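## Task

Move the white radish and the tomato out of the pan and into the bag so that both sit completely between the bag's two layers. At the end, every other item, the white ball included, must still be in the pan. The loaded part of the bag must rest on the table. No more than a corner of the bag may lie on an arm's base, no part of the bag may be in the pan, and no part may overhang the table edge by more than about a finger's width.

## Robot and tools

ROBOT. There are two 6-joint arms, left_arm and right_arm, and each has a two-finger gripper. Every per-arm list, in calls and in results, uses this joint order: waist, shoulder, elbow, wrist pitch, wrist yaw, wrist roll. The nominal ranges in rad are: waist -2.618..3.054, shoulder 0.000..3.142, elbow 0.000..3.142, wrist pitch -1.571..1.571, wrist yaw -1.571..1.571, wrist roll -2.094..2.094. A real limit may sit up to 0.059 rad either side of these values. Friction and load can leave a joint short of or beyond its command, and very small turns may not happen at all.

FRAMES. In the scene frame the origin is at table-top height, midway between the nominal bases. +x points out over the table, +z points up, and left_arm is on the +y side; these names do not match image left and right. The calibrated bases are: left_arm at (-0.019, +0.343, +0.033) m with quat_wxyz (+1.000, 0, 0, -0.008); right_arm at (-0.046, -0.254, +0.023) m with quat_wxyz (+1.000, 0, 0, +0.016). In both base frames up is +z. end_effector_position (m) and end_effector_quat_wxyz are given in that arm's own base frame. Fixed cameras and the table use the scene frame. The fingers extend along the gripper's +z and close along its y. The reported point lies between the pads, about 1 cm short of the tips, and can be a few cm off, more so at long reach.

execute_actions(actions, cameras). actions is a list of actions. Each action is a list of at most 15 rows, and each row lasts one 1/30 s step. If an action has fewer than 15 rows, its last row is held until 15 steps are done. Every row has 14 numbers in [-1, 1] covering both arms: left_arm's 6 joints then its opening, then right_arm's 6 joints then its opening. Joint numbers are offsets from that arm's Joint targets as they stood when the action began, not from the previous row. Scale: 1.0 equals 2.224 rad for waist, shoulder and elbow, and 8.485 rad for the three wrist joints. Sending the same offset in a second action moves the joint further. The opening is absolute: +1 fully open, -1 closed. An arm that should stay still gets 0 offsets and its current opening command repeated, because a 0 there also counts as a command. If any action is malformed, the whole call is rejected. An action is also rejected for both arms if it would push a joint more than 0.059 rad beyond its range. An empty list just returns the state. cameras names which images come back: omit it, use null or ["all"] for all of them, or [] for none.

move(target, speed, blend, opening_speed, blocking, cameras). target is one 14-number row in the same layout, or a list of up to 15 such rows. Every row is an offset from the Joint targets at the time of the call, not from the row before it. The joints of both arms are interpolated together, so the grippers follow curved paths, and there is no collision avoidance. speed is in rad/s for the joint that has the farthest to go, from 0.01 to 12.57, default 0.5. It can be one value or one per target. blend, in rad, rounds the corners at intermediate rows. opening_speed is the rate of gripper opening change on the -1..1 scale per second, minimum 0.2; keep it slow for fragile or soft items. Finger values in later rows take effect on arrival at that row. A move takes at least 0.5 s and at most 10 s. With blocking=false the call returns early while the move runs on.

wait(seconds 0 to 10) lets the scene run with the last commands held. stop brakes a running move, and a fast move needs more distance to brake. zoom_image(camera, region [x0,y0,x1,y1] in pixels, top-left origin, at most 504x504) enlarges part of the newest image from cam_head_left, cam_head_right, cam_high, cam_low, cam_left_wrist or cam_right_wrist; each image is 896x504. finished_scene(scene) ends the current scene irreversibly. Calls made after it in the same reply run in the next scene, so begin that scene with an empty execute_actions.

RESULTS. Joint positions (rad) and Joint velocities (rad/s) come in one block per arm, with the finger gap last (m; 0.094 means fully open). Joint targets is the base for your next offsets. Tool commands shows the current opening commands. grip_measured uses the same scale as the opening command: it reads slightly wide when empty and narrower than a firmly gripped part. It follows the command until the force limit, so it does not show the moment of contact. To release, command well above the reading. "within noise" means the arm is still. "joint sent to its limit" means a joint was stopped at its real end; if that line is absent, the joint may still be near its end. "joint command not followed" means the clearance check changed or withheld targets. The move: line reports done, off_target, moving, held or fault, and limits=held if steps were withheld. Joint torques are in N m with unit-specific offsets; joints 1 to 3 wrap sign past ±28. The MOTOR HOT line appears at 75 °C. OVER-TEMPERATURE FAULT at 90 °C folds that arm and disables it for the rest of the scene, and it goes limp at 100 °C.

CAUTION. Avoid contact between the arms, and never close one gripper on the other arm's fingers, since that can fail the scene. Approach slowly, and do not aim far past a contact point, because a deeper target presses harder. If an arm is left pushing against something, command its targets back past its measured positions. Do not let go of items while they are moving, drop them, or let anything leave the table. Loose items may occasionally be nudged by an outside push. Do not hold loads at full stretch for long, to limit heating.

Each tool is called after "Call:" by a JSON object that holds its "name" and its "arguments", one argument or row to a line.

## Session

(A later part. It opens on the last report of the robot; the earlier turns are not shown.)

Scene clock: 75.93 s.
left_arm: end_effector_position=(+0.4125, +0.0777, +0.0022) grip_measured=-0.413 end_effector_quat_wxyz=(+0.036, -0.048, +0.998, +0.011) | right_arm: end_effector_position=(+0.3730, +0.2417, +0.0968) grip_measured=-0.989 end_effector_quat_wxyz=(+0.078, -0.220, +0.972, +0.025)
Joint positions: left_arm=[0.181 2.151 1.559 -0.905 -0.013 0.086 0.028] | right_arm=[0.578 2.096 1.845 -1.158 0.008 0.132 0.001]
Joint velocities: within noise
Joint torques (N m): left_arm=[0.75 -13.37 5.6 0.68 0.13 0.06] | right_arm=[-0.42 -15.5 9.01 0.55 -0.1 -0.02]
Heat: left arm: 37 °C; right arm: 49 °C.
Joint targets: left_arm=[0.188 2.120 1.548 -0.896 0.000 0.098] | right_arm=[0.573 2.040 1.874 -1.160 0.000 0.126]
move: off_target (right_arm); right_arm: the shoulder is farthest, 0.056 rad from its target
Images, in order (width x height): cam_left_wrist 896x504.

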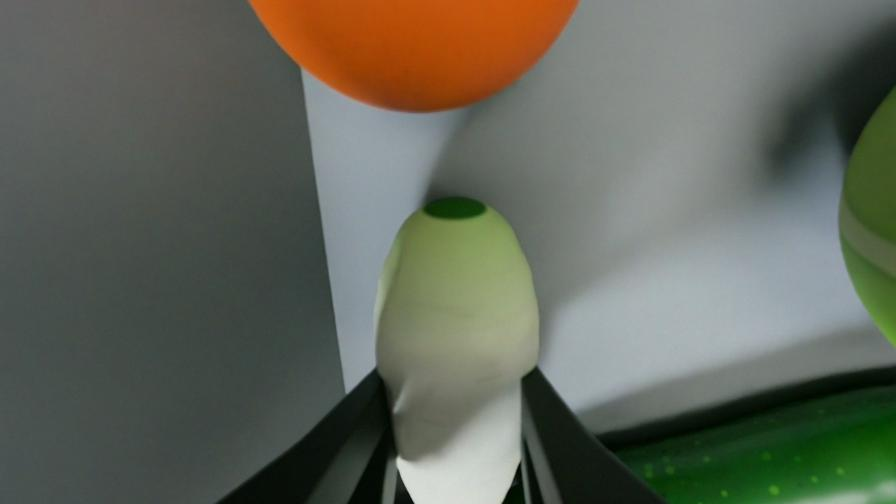

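Call:
{"name": "move", "arguments": {
  "target": [
    [0,-0.007,0.2219,-0.072,0,0,-0.5,0,0,0,0,0,0,-1],
    [-0.4222,-0.2631,-0.2377,0.0485,0,-0.1966,-0.5,0,0,0,0,0,0,-1]
  ],
  "speed": [0.3,0.6],
  "blend": 0.05
}}

Scene clock: 83.43 s.
left_arm: end_effector_position=(+0.2848, -0.2624, +0.0962) grip_measured=-0.423 end_effector_quat_wxyz=(+0.115, -0.380, +0.884, -0.246) | right_arm: end_effector_position=(+0.3730, +0.2417, +0.0968) grip_measured=-0.989 end_effector_quat_wxyz=(+0.078, -0.220, +0.972, +0.025)
Joint positions: left_arm=[-0.749 1.559 1.031 -0.493 -0.01 -1.557 0.027] | right_arm=[0.578 2.096 1.845 -1.158 0.008 0.132 0.001]
Joint velocities: within noise
Joint torques (N m): left_arm=[0.01 -8.54 6.58 1.63 0.04 -0.12] | right_arm=[-0.43 -15.5 9.01 0.55 -0.09 -0.01]
Heat: left arm: 39 °C; right arm: 51 °C.
Joint targets: left_arm=[-0.752 1.534 1.019 -0.485 0.000 -1.570] | right_arm=[0.573 2.040 1.874 -1.160 0.000 0.126]
move: off_target (right_arm); right_arm: the shoulder is farthest, 0.056 rad from its target

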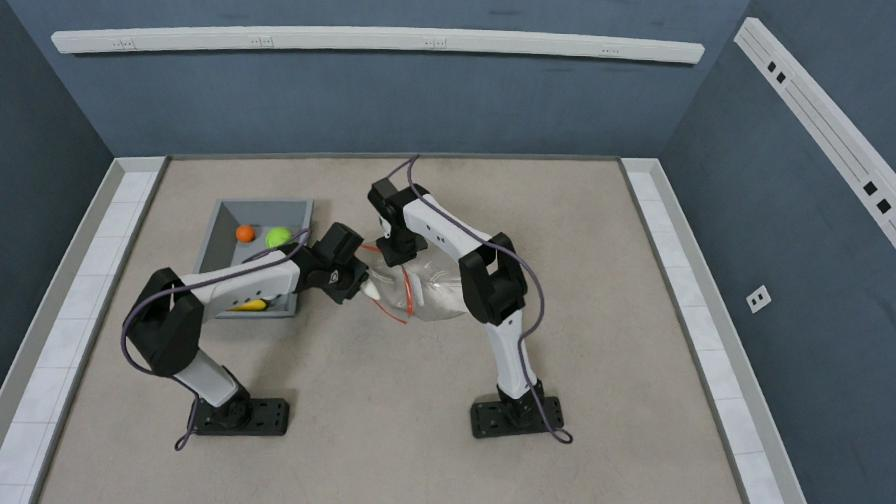

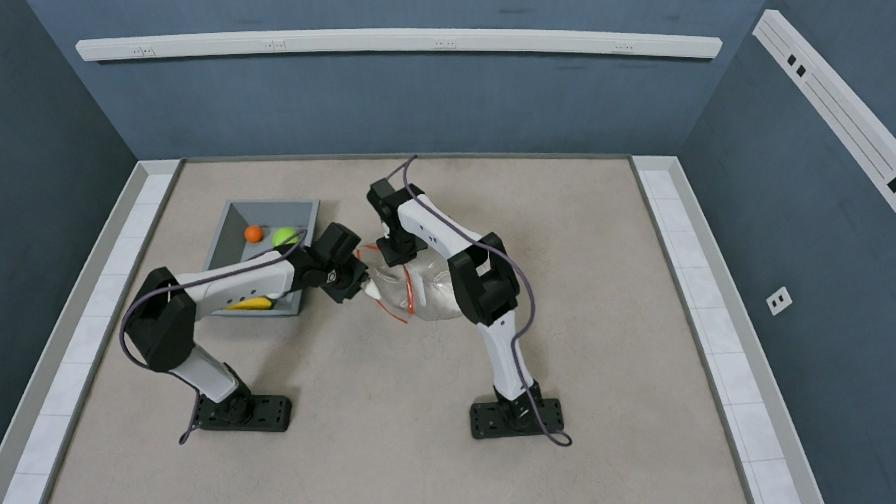

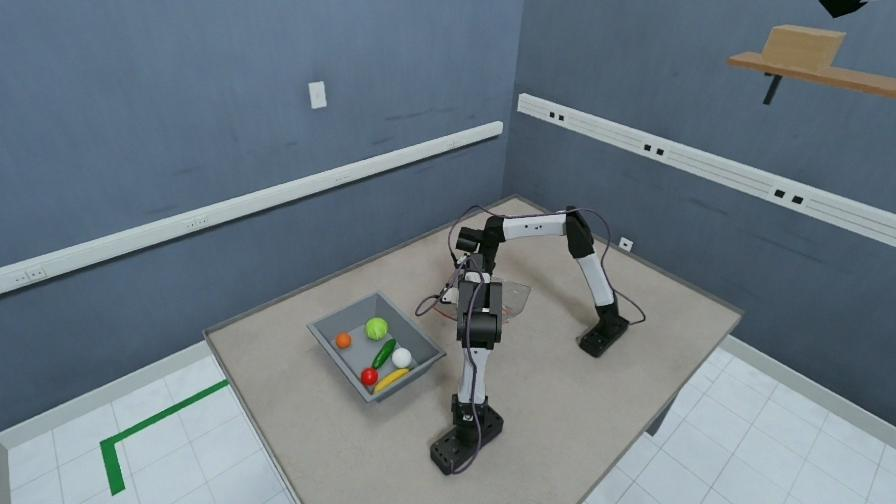

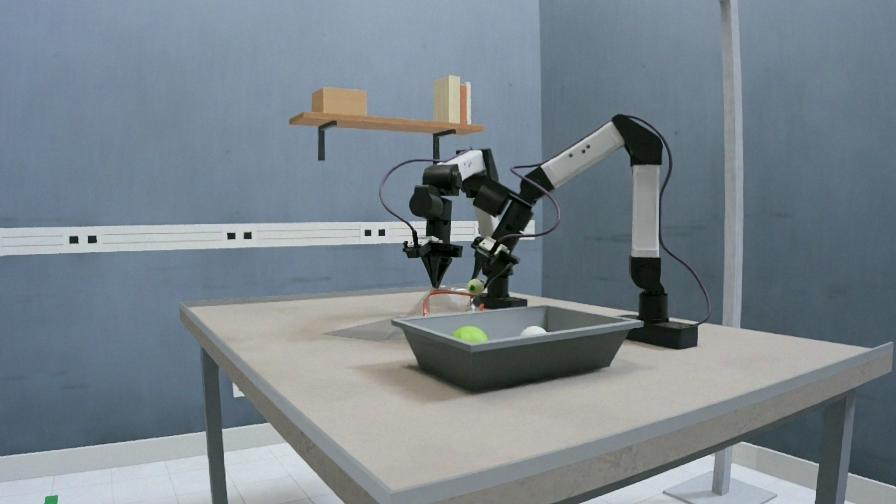

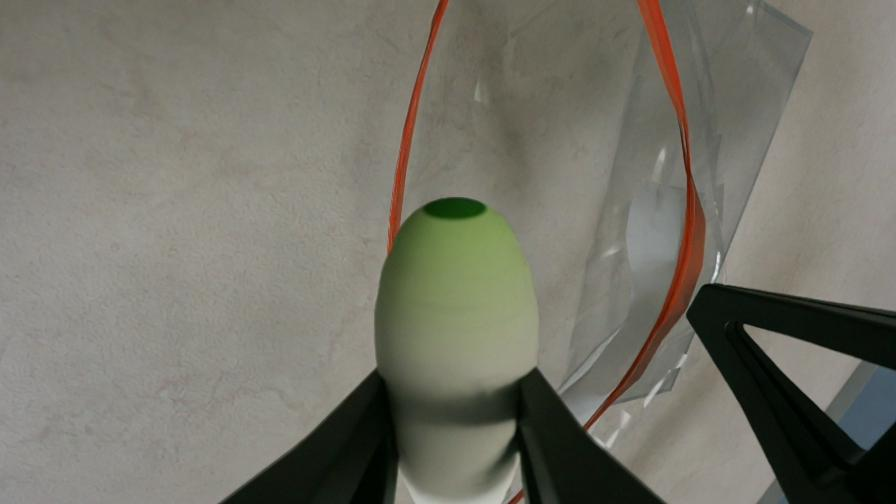

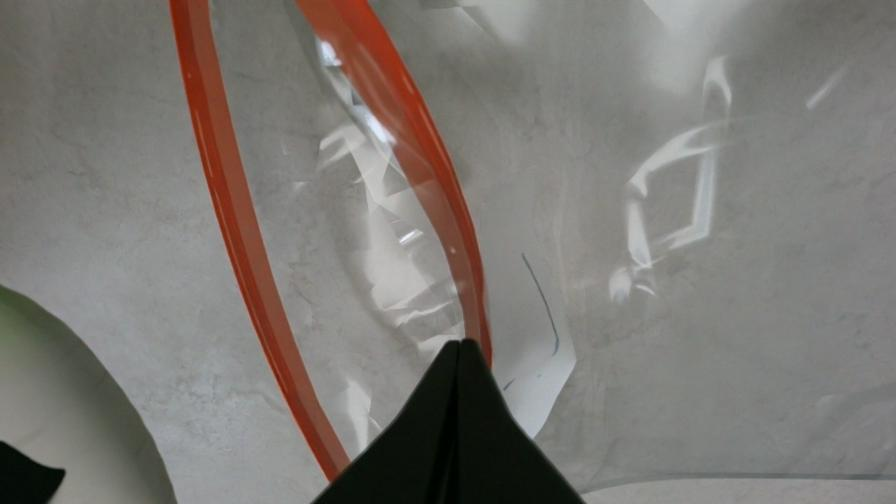

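Call:
{"name": "move", "arguments": {
  "target": [0,0.1946,0.04,0.0405,0,0,-0.5,0,0,0,0,0,0,-1],
  "speed": 0.2,
  "cameras": ["cam_left_wrist","cam_right_wrist","cam_low"]
}}

Call:
{"name": "zoom_image", "arguments": {
  "camera": "cam_low",
  "region": [380, 240, 560, 350]
}}

Scene clock: 85.53 s.
left_arm: end_effector_position=(+0.3108, -0.2865, +0.0460) grip_measured=-0.423 end_effector_quat_wxyz=(+0.113, -0.381, +0.885, -0.244) | right_arm: end_effector_position=(+0.3730, +0.2417, +0.0968) grip_measured=-0.989 end_effector_quat_wxyz=(+0.078, -0.220, +0.972, +0.025)
Joint positions: left_arm=[-0.749 1.767 1.048 -0.308 -0.01 -1.559 0.027] | right_arm=[0.578 2.096 1.845 -1.158 0.008 0.132 0.001]
Joint velocities: within noise
Joint torques (N m): left_arm=[0.23 -8.38 7.21 1.55 -0.06 -0.01] | right_arm=[-0.42 -15.49 9.01 0.55 -0.09 -0.02]
Heat: left arm: 38 °C; right arm: 52 °C.
Joint targets: left_arm=[-0.749 1.765 1.048 -0.309 -0.010 -1.559] | right_arm=[0.573 2.040 1.874 -1.160 0.000 0.126]
move: held (left_arm; a check stopped the path), off_target (right_arm); limits=held; left_arm: the shoulder is farthest, 0.200 rad from its target; right_arm: the shoulder is farthest, 0.056 rad from its target
joint command not followed: on one or more control steps a check withheld the commanded joint targets of the left arm, and it was not sent them on those steps.
cause: the commanded joint targets, or the way to them, would bring a part of the robot too close to another arm (this arm's wrist (the part past the wrist pitch) and the right arm's gripper housing, at the place that arm is still heading or pushing toward).
Images, in order (width x height): cam_low 896x504, cam_left_wrist 896x504, cam_right_wrist 896x504.

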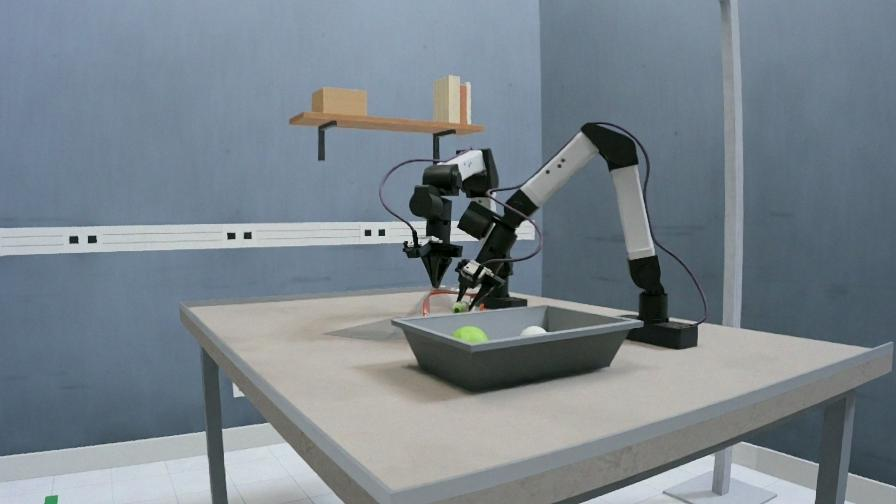

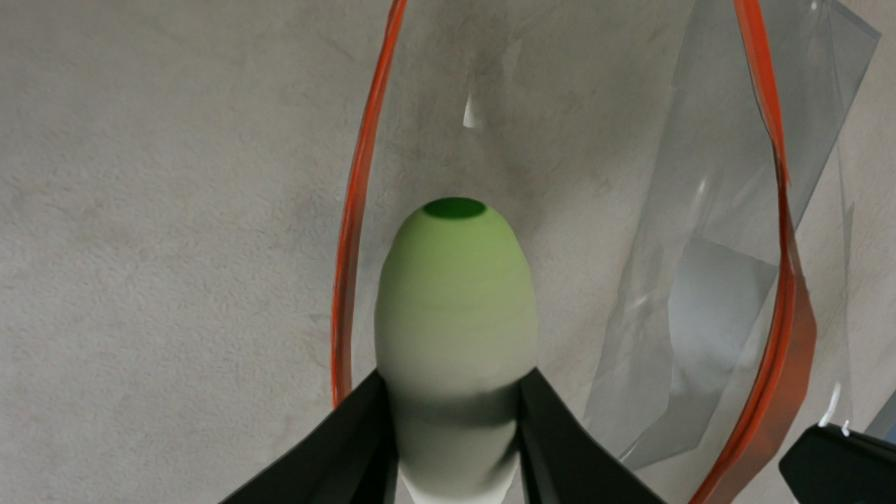

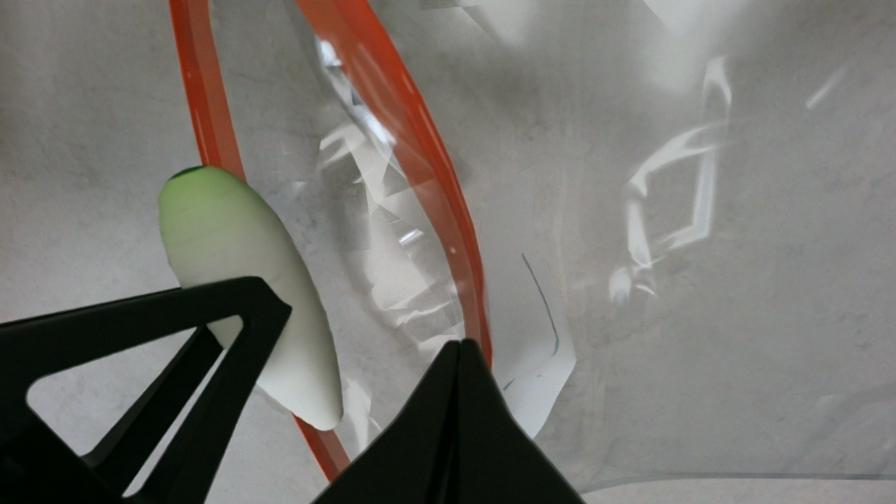

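Scaled by 2.800 from the camera's 896x504 image, which has a finer 1280x720 frame.

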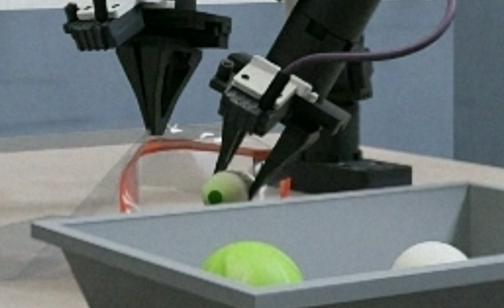

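Call:
{"name": "move", "arguments": {
  "target": [
    [0,0,0,0,0,0,-0.5,-0.0382,-0.0674,-0.0571,0.0153,0,0,-1],
    [0,0.0908,0.027,0.0198,0,0,-0.5,-0.0382,-0.0674,-0.0571,0.0153,0,0,-1]
  ],
  "speed": 0.2,
  "cameras": ["cam_left_wrist","cam_right_wrist","cam_low"]
}}

Call:
{"name": "zoom_image", "arguments": {
  "camera": "cam_low",
  "region": [380, 240, 560, 350]
}}

Scene clock: 88.53 s.
left_arm: end_effector_position=(+0.3329, -0.3070, +0.0032) grip_measured=-0.423 end_effector_quat_wxyz=(+0.116, -0.380, +0.883, -0.250) | right_arm: end_effector_position=(+0.3956, +0.2109, +0.1417) grip_measured=-0.989 end_effector_quat_wxyz=(+0.161, -0.176, +0.970, +0.048)
Joint positions: left_arm=[-0.749 1.949 1.086 -0.149 -0.01 -1.559 0.027] | right_arm=[0.493 1.938 1.752 -1.047 0.007 0.132 0.001]
Joint velocities: within noise
Joint torques (N m): left_arm=[0.23 -7.98 8.91 1.62 -0.05 -0.01] | right_arm=[-0.39 -13.87 6.09 1.04 -0.08 -0.02]
Heat: left arm: 37 °C; right arm: 53 °C.
Joint targets: left_arm=[-0.749 1.967 1.108 -0.141 -0.010 -1.559] | right_arm=[0.488 1.890 1.747 -1.030 0.000 0.126]
move: off_target (right_arm); right_arm: the shoulder is farthest, 0.048 rad from its target
Images, in order (width x height): cam_low 896x504, cam_left_wrist 896x504, cam_right_wrist 896x504.

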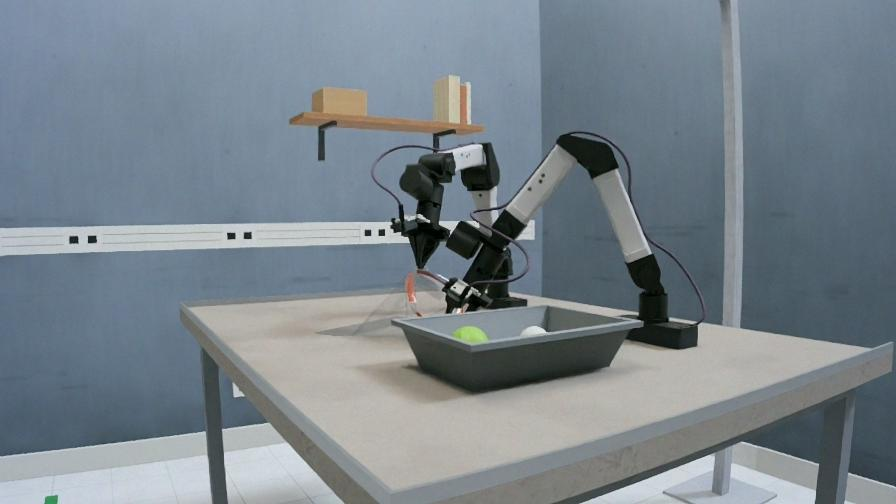

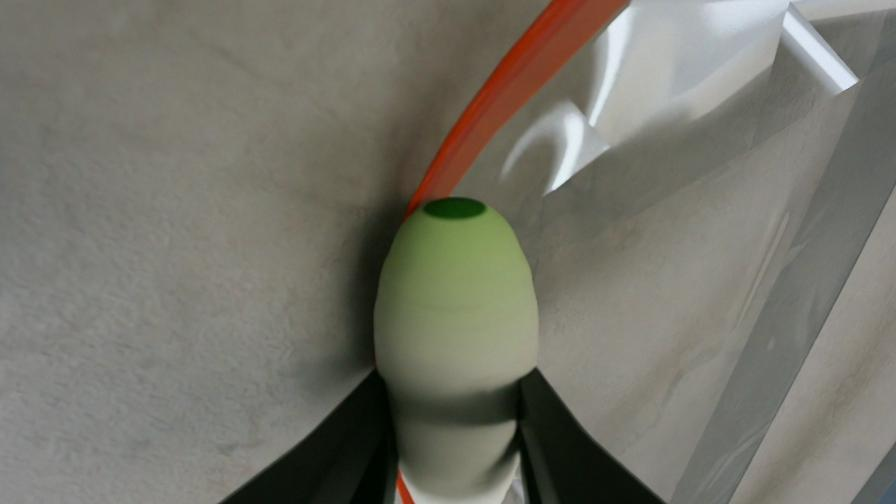

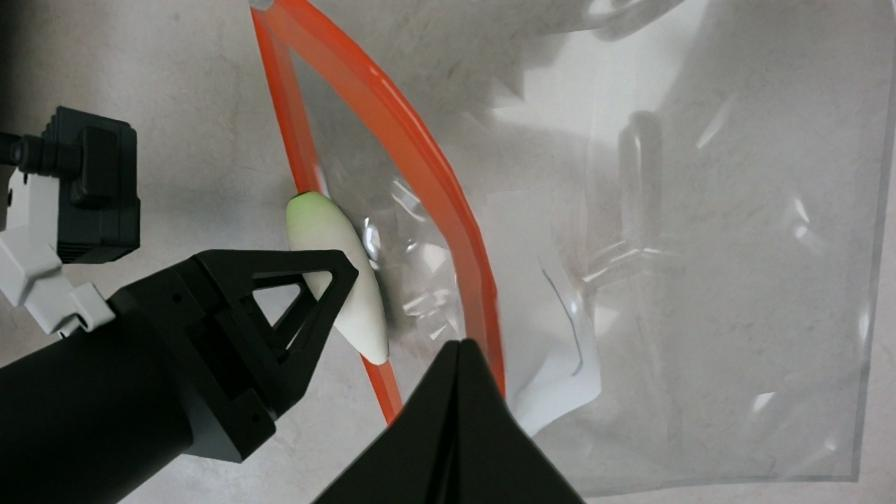

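Scaled by 2.800 from the camera's 896x504 image, which has a finer 1280x720 frame.

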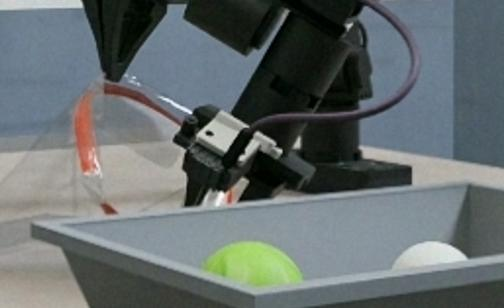

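Call:
{"name": "move", "arguments": {
  "target": [
    [0,-0.0568,-0.0502,0.016,0,0,-0.5,0,0,0,0,0,0,-1],
    [-0.009,0.0312,-0.0261,0.0504,0,0,-0.5,0,0,0,0,0,0,-1],
    [-0.009,0.0509,-0.0325,0.0572,0,0,-0.5,0,0,0,0,0,0,-1]
  ],
  "speed": 0.2,
  "cameras": ["cam_left_wrist","cam_right_wrist","cam_low","cam_head_left"]
}}

Call:
{"name": "zoom_image", "arguments": {
  "camera": "cam_low",
  "region": [380, 240, 560, 350]
}}

Scene clock: 92.80 s.
left_arm: end_effector_position=(+0.3701, -0.3510, +0.0088) grip_measured=-0.423 end_effector_quat_wxyz=(+0.173, -0.353, +0.834, -0.386) | right_arm: end_effector_position=(+0.3957, +0.2110, +0.1417) grip_measured=-0.989 end_effector_quat_wxyz=(+0.162, -0.176, +0.970, +0.048)
Joint positions: left_arm=[-0.762 2.062 1.029 0.336 -0.01 -1.559 0.027] | right_arm=[0.493 1.938 1.752 -1.046 0.007 0.132 0.001]
Joint velocities: within noise
Joint torques (N m): left_arm=[-0.32 -8.59 7.2 2.09 -0.04 -0.01] | right_arm=[-0.4 -13.89 6.06 1.04 -0.09 -0.02]
Heat: left arm: 37 °C; right arm: 53 °C.
Joint targets: left_arm=[-0.769 2.080 1.036 0.344 -0.010 -1.559] | right_arm=[0.488 1.890 1.747 -1.030 0.000 0.126]
move: off_target (right_arm); right_arm: the shoulder is farthest, 0.048 rad from its target
Images, in order (width x height): cam_head_left 896x504, cam_low 896x504, cam_left_wrist 896x504, cam_right_wrist 896x504.

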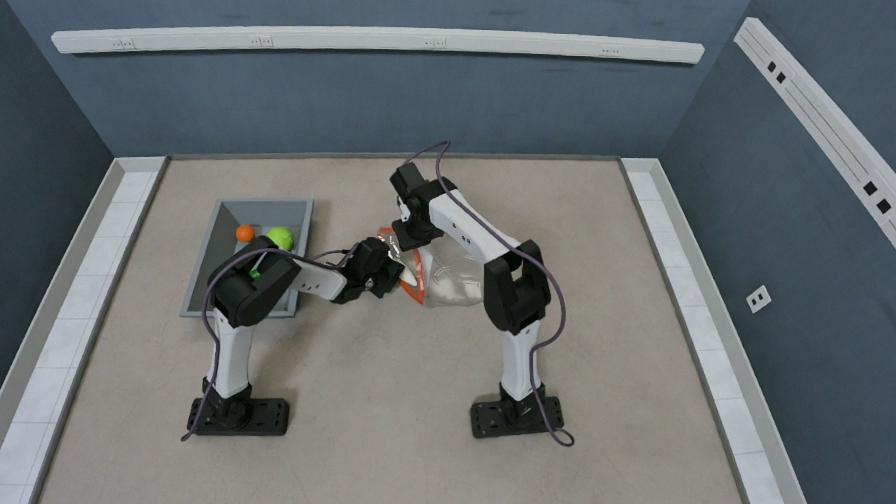

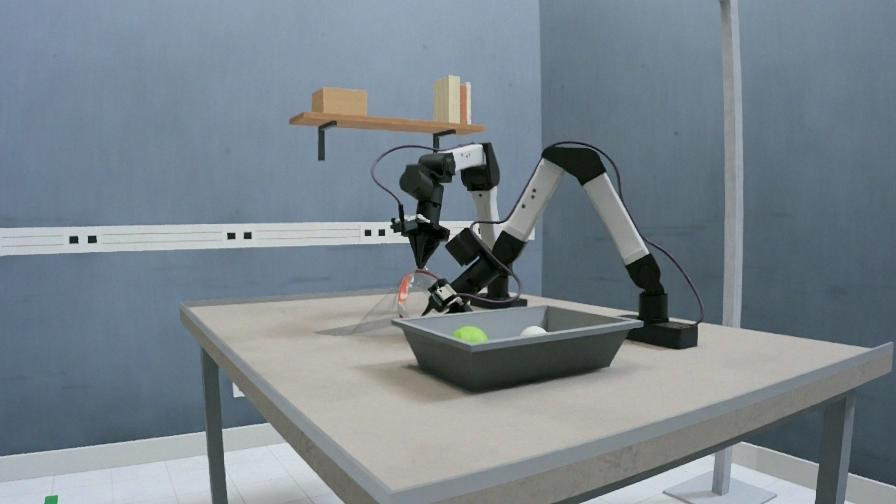

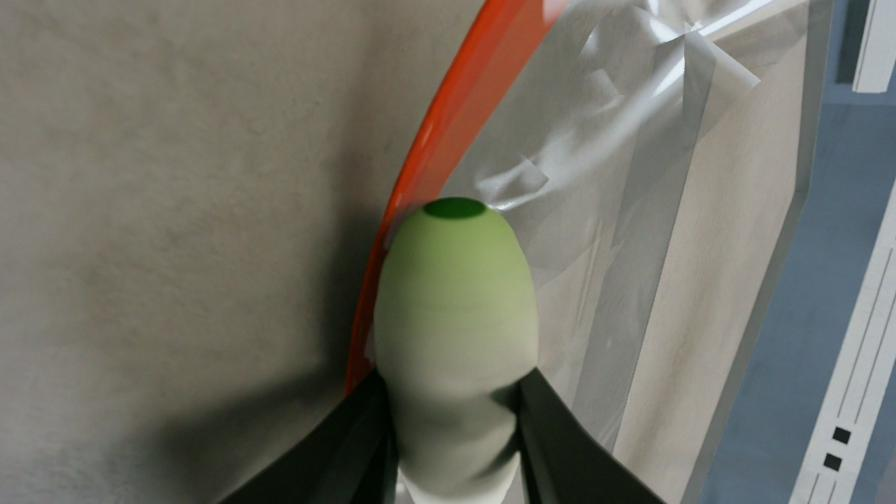

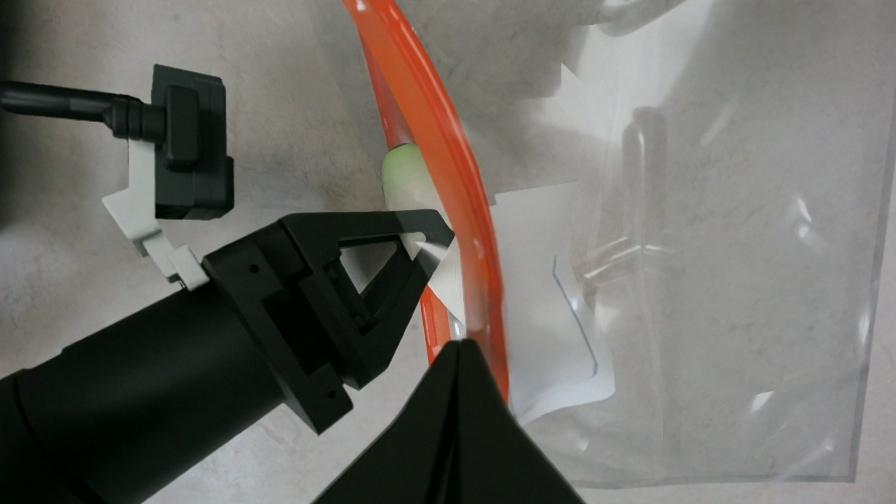

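Scaled by 2.800 from the camera's 896x504 image, which has a finer 1280x720 frame.

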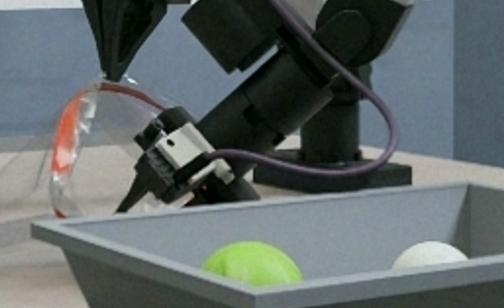

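Call:
{"name": "move", "arguments": {
  "target": [0,-0.095,-0.0146,-0.0211,0,0,-0.5,0,0,0,0,0,0,-1],
  "speed": 0.2,
  "cameras": ["cam_left_wrist","cam_right_wrist","cam_head_left"]
}}

Call:
{"name": "zoom_image", "arguments": {
  "camera": "cam_head_left",
  "region": [320, 200, 520, 330]
}}

Scene clock: 94.90 s.
left_arm: end_effector_position=(+0.3590, -0.3404, +0.0550) grip_measured=-0.423 end_effector_quat_wxyz=(+0.173, -0.353, +0.835, -0.385) | right_arm: end_effector_position=(+0.3957, +0.2110, +0.1417) grip_measured=-0.989 end_effector_quat_wxyz=(+0.162, -0.176, +0.970, +0.048)
Joint positions: left_arm=[-0.762 1.895 1.016 0.18 -0.01 -1.559 0.027] | right_arm=[0.493 1.938 1.752 -1.046 0.007 0.132 0.001]
Joint velocities: within noise
Joint torques (N m): left_arm=[-0.32 -11.23 5.97 1.89 -0.04 0.01] | right_arm=[-0.39 -13.87 6.08 1.04 -0.09 -0.02]
Heat: left arm: 37 °C; right arm: 53 °C.
Joint targets: left_arm=[-0.769 1.869 1.004 0.165 -0.010 -1.559] | right_arm=[0.488 1.890 1.747 -1.030 0.000 0.126]
move: off_target (right_arm); right_arm: the shoulder is farthest, 0.048 rad from its target
Images, in order (width x height): cam_head_left 896x504, cam_left_wrist 896x504, cam_right_wrist 896x504.

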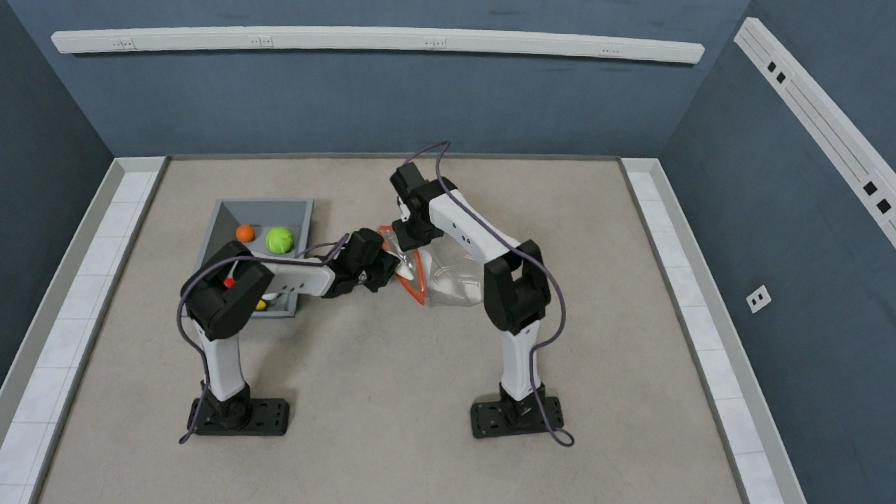

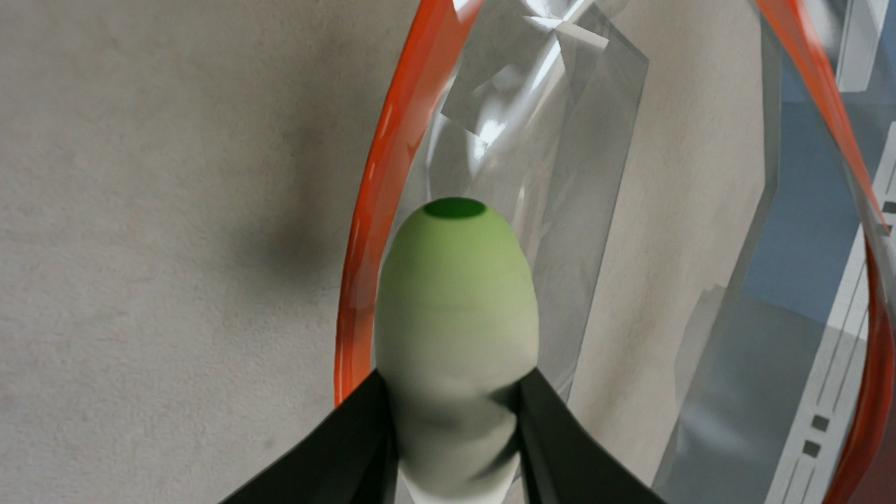

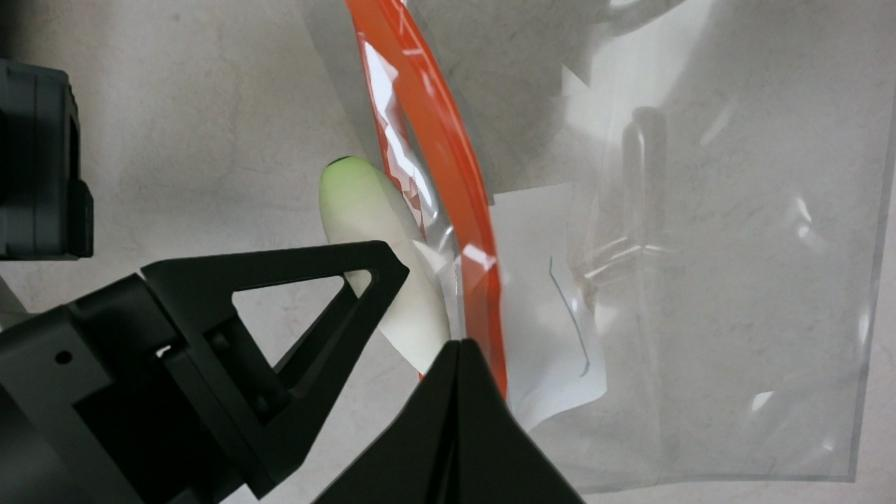

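Scaled by 2.520 from the camera's 896x504 image, which has a finer 1280x720 frame.

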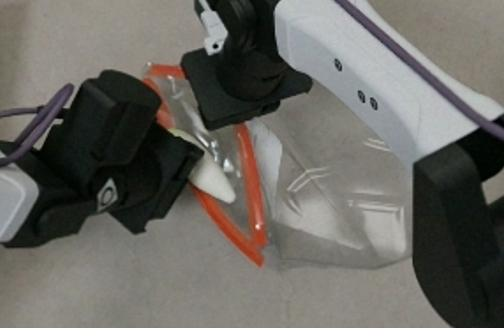

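Call:
{"name": "move", "arguments": {
  "target": [
    [-0.0081,0.0924,0.074,0.0166,0,0,-0.5,0,0,0,0,0,0,-1],
    [-0.0081,0.1453,0.0575,0.0348,0,0,-0.5,0,0,0,0,0,0,-1]
  ],
  "speed": 0.2,
  "cameras": ["cam_left_wrist","cam_right_wrist","cam_head_left","cam_low"]
}}

Call:
{"name": "zoom_image", "arguments": {
  "camera": "cam_head_left",
  "region": [320, 200, 520, 330]
}}

Call:
{"name": "zoom_image", "arguments": {
  "camera": "cam_low",
  "region": [380, 240, 560, 350]
}}

Scene clock: 97.10 s.
left_arm: end_effector_position=(+0.3712, -0.3592, +0.0530) grip_measured=-0.423 end_effector_quat_wxyz=(+0.177, -0.346, +0.829, -0.401) | right_arm: end_effector_position=(+0.3957, +0.2110, +0.1417) grip_measured=-0.989 end_effector_quat_wxyz=(+0.162, -0.176, +0.970, +0.048)
Joint positions: left_arm=[-0.772 1.967 1.077 0.228 -0.01 -1.559 0.027] | right_arm=[0.493 1.938 1.752 -1.046 0.007 0.132 0.001]
Joint velocities: within noise
Joint torques (N m): left_arm=[0.2 -9.84 6.93 2.06 -0.04 0] | right_arm=[-0.39 -13.89 6.11 1.04 -0.08 -0.02]
Heat: left arm: 37 °C; right arm: 53 °C.
Joint targets: left_arm=[-0.772 1.965 1.075 0.227 -0.010 -1.559] | right_arm=[0.488 1.890 1.747 -1.030 0.000 0.126]
move: held (left_arm; a check stopped the path), off_target (right_arm); path passed 0 of 2 targets; limits=held; left_arm: the wrist pitch is farthest, 0.232 rad from its target; right_arm: the shoulder is farthest, 0.048 rad from its target
joint command not followed: on one or more control steps a check withheld the commanded joint targets of the left arm, and it was not sent them on those steps.
cause: the commanded joint targets, or the way to them, would bring a part of the robot too close to another arm (this arm's wrist (the part past the wrist pitch) and the right arm's gripper housing).
Images, in order (width x height): cam_head_left 896x504, cam_low 896x504, cam_left_wrist 896x504, cam_right_wrist 896x504.

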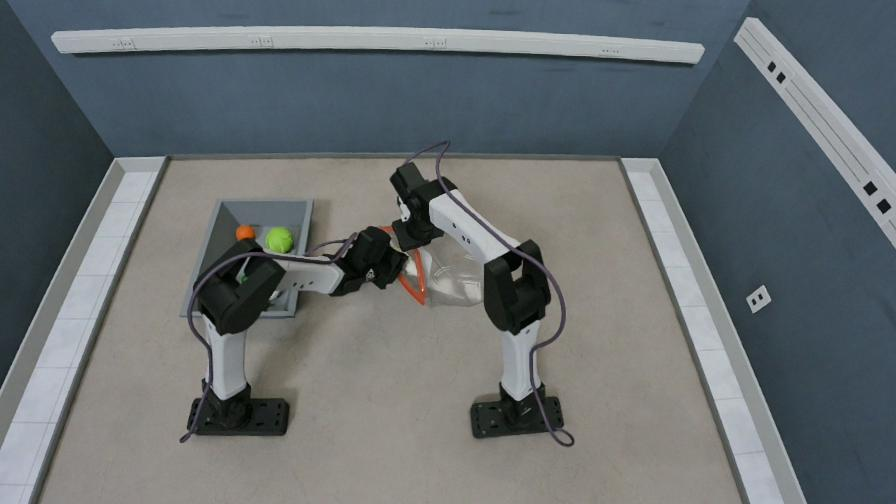

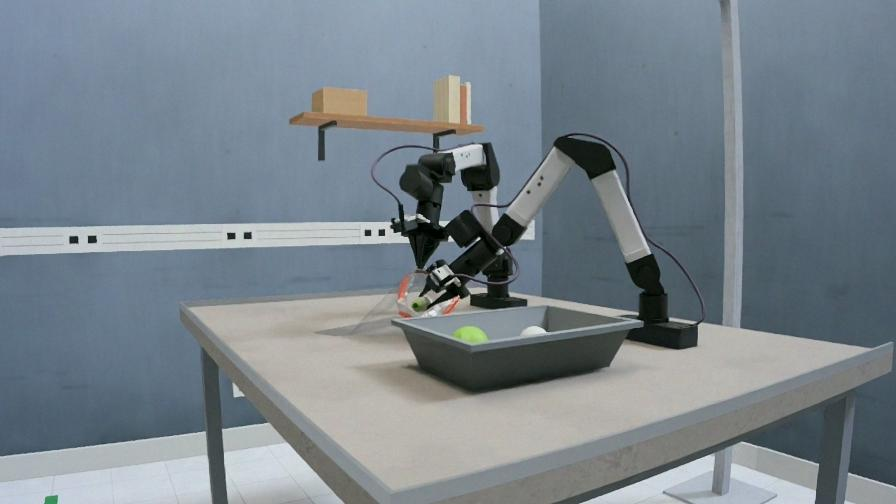

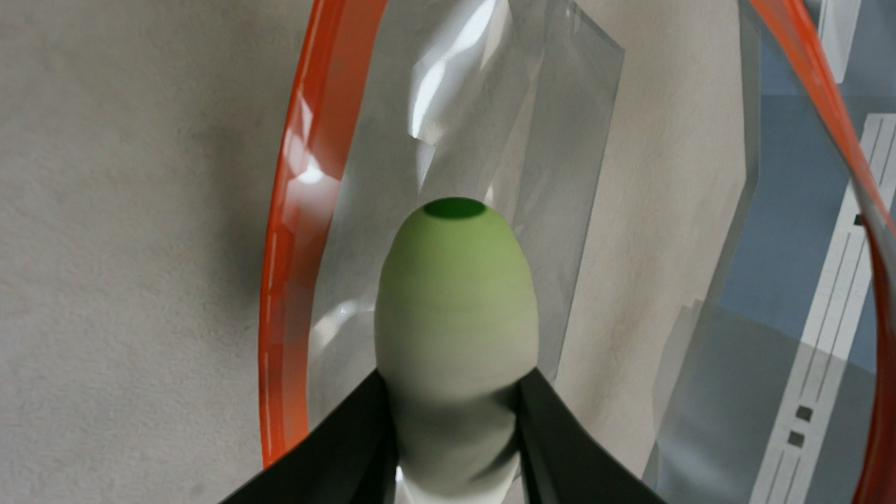

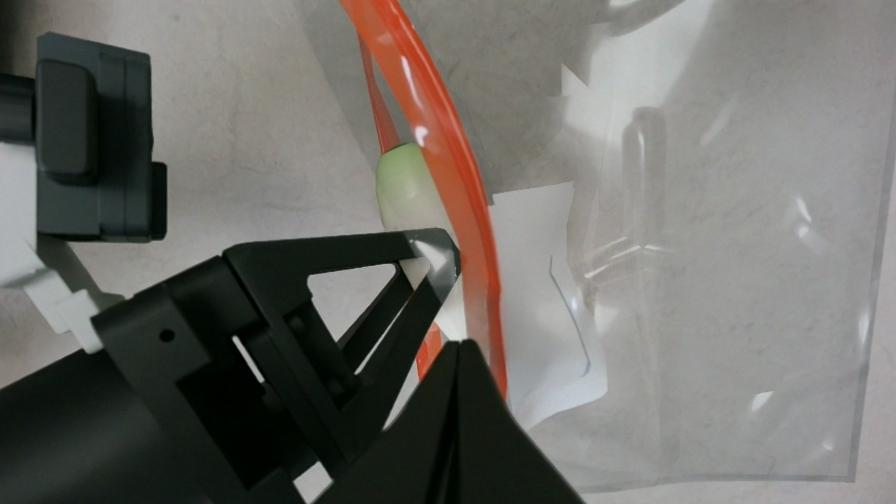

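Scaled by 2.520 from the camera's 896x504 image, which has a finer 1280x720 frame.

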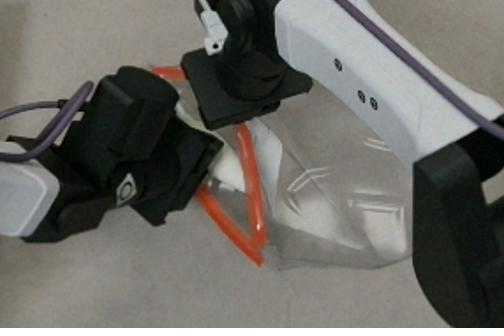

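Scaled by 2.800 from the camera's 896x504 image, which has a finer 1280x720 frame.

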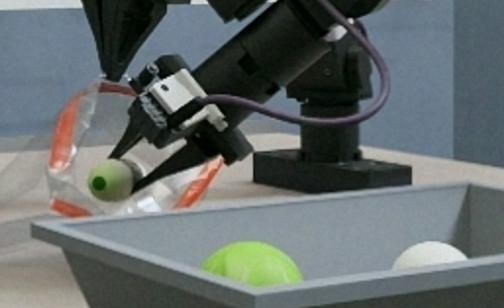

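Call:
{"name": "move", "arguments": {
  "target": [
    [0,0,0,0,0,0,-0.5,-0.0836,0.0135,-0.0526,0.0118,-0.0589,0,-1],
    [-0.0067,0.0493,0.042,0.0093,0,0,-0.5,-0.0836,0.0135,-0.0526,0.0118,-0.0589,0,-1],
    [-0.0067,0.1022,0.0256,0.0275,0,0,-0.5,-0.0836,0.0135,-0.0526,0.0118,-0.0589,0,-1]
  ],
  "speed": 0.2,
  "cameras": ["cam_left_wrist","cam_right_wrist","cam_head_left","cam_low"]
}}

Call:
{"name": "zoom_image", "arguments": {
  "camera": "cam_head_left",
  "region": [320, 200, 520, 330]
}}

Call:
{"name": "zoom_image", "arguments": {
  "camera": "cam_low",
  "region": [380, 240, 560, 350]
}}

Scene clock: 102.60 s.
left_arm: end_effector_position=(+0.3940, -0.3878, +0.0175) grip_measured=-0.423 end_effector_quat_wxyz=(+0.190, -0.336, +0.813, -0.437) | right_arm: end_effector_position=(+0.3929, +0.2092, +0.1294) grip_measured=-0.989 end_effector_quat_wxyz=(+0.100, -0.122, +0.951, +0.266)
Joint positions: left_arm=[-0.781 2.173 1.142 0.452 -0.01 -1.559 0.027] | right_arm=[0.307 1.938 1.634 -0.945 -0.488 0.132 0.001]
Joint velocities: within noise
Joint torques (N m): left_arm=[-0.31 -9.42 5.59 2.24 -0.05 0.01] | right_arm=[-0.44 -11.22 6.17 0.98 -0.37 -0.05]
Heat: left arm: 37 °C; right arm: 52 °C.
Joint targets: left_arm=[-0.787 2.192 1.132 0.460 -0.010 -1.559] | right_arm=[0.302 1.920 1.630 -0.930 -0.500 0.126]
move: done
Images, in order (width x height): cam_head_left 896x504, cam_low 896x504, cam_left_wrist 896x504, cam_right_wrist 896x504.

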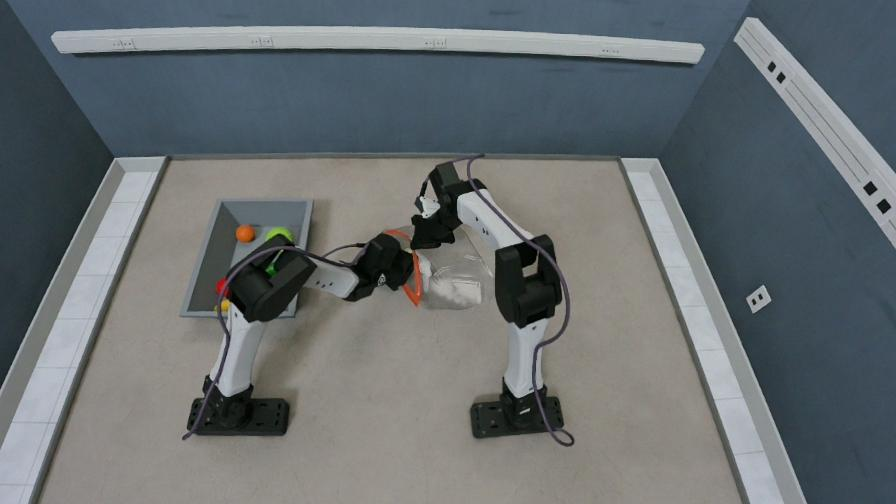

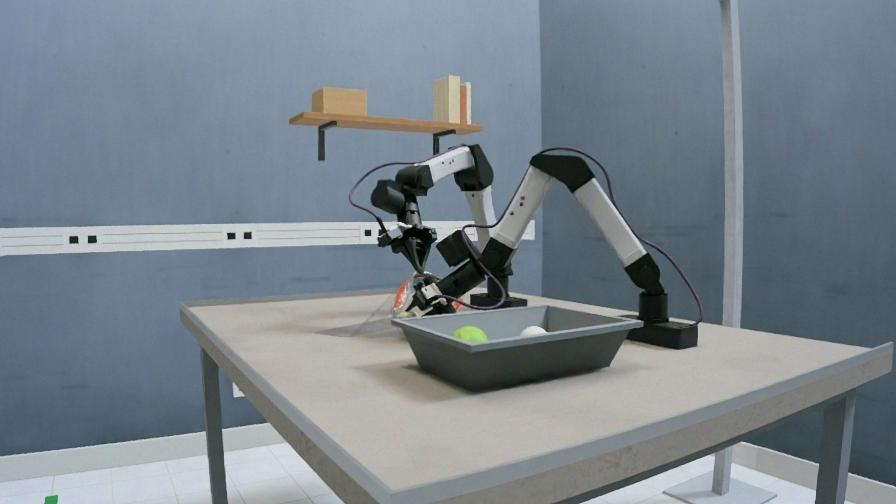

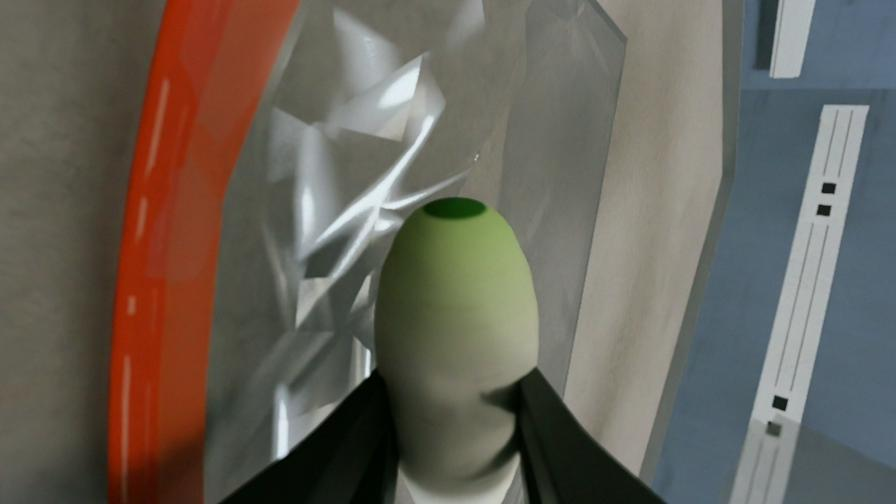

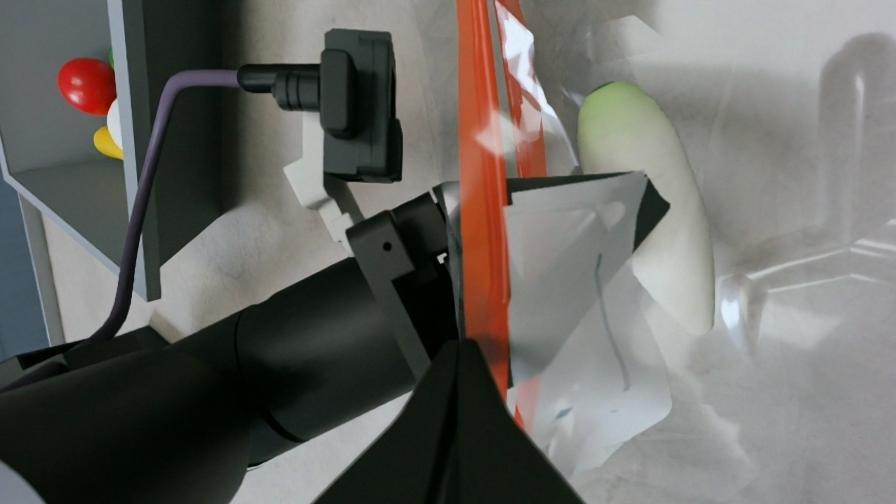

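Scaled by 2.520 from the camera's 896x504 image, which has a finer 1280x720 frame.

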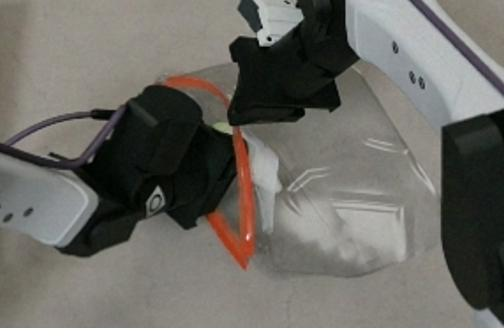

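Scaled by 2.800 from the camera's 896x504 image, which has a finer 1280x720 frame.

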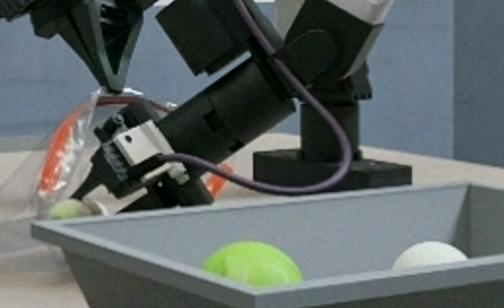

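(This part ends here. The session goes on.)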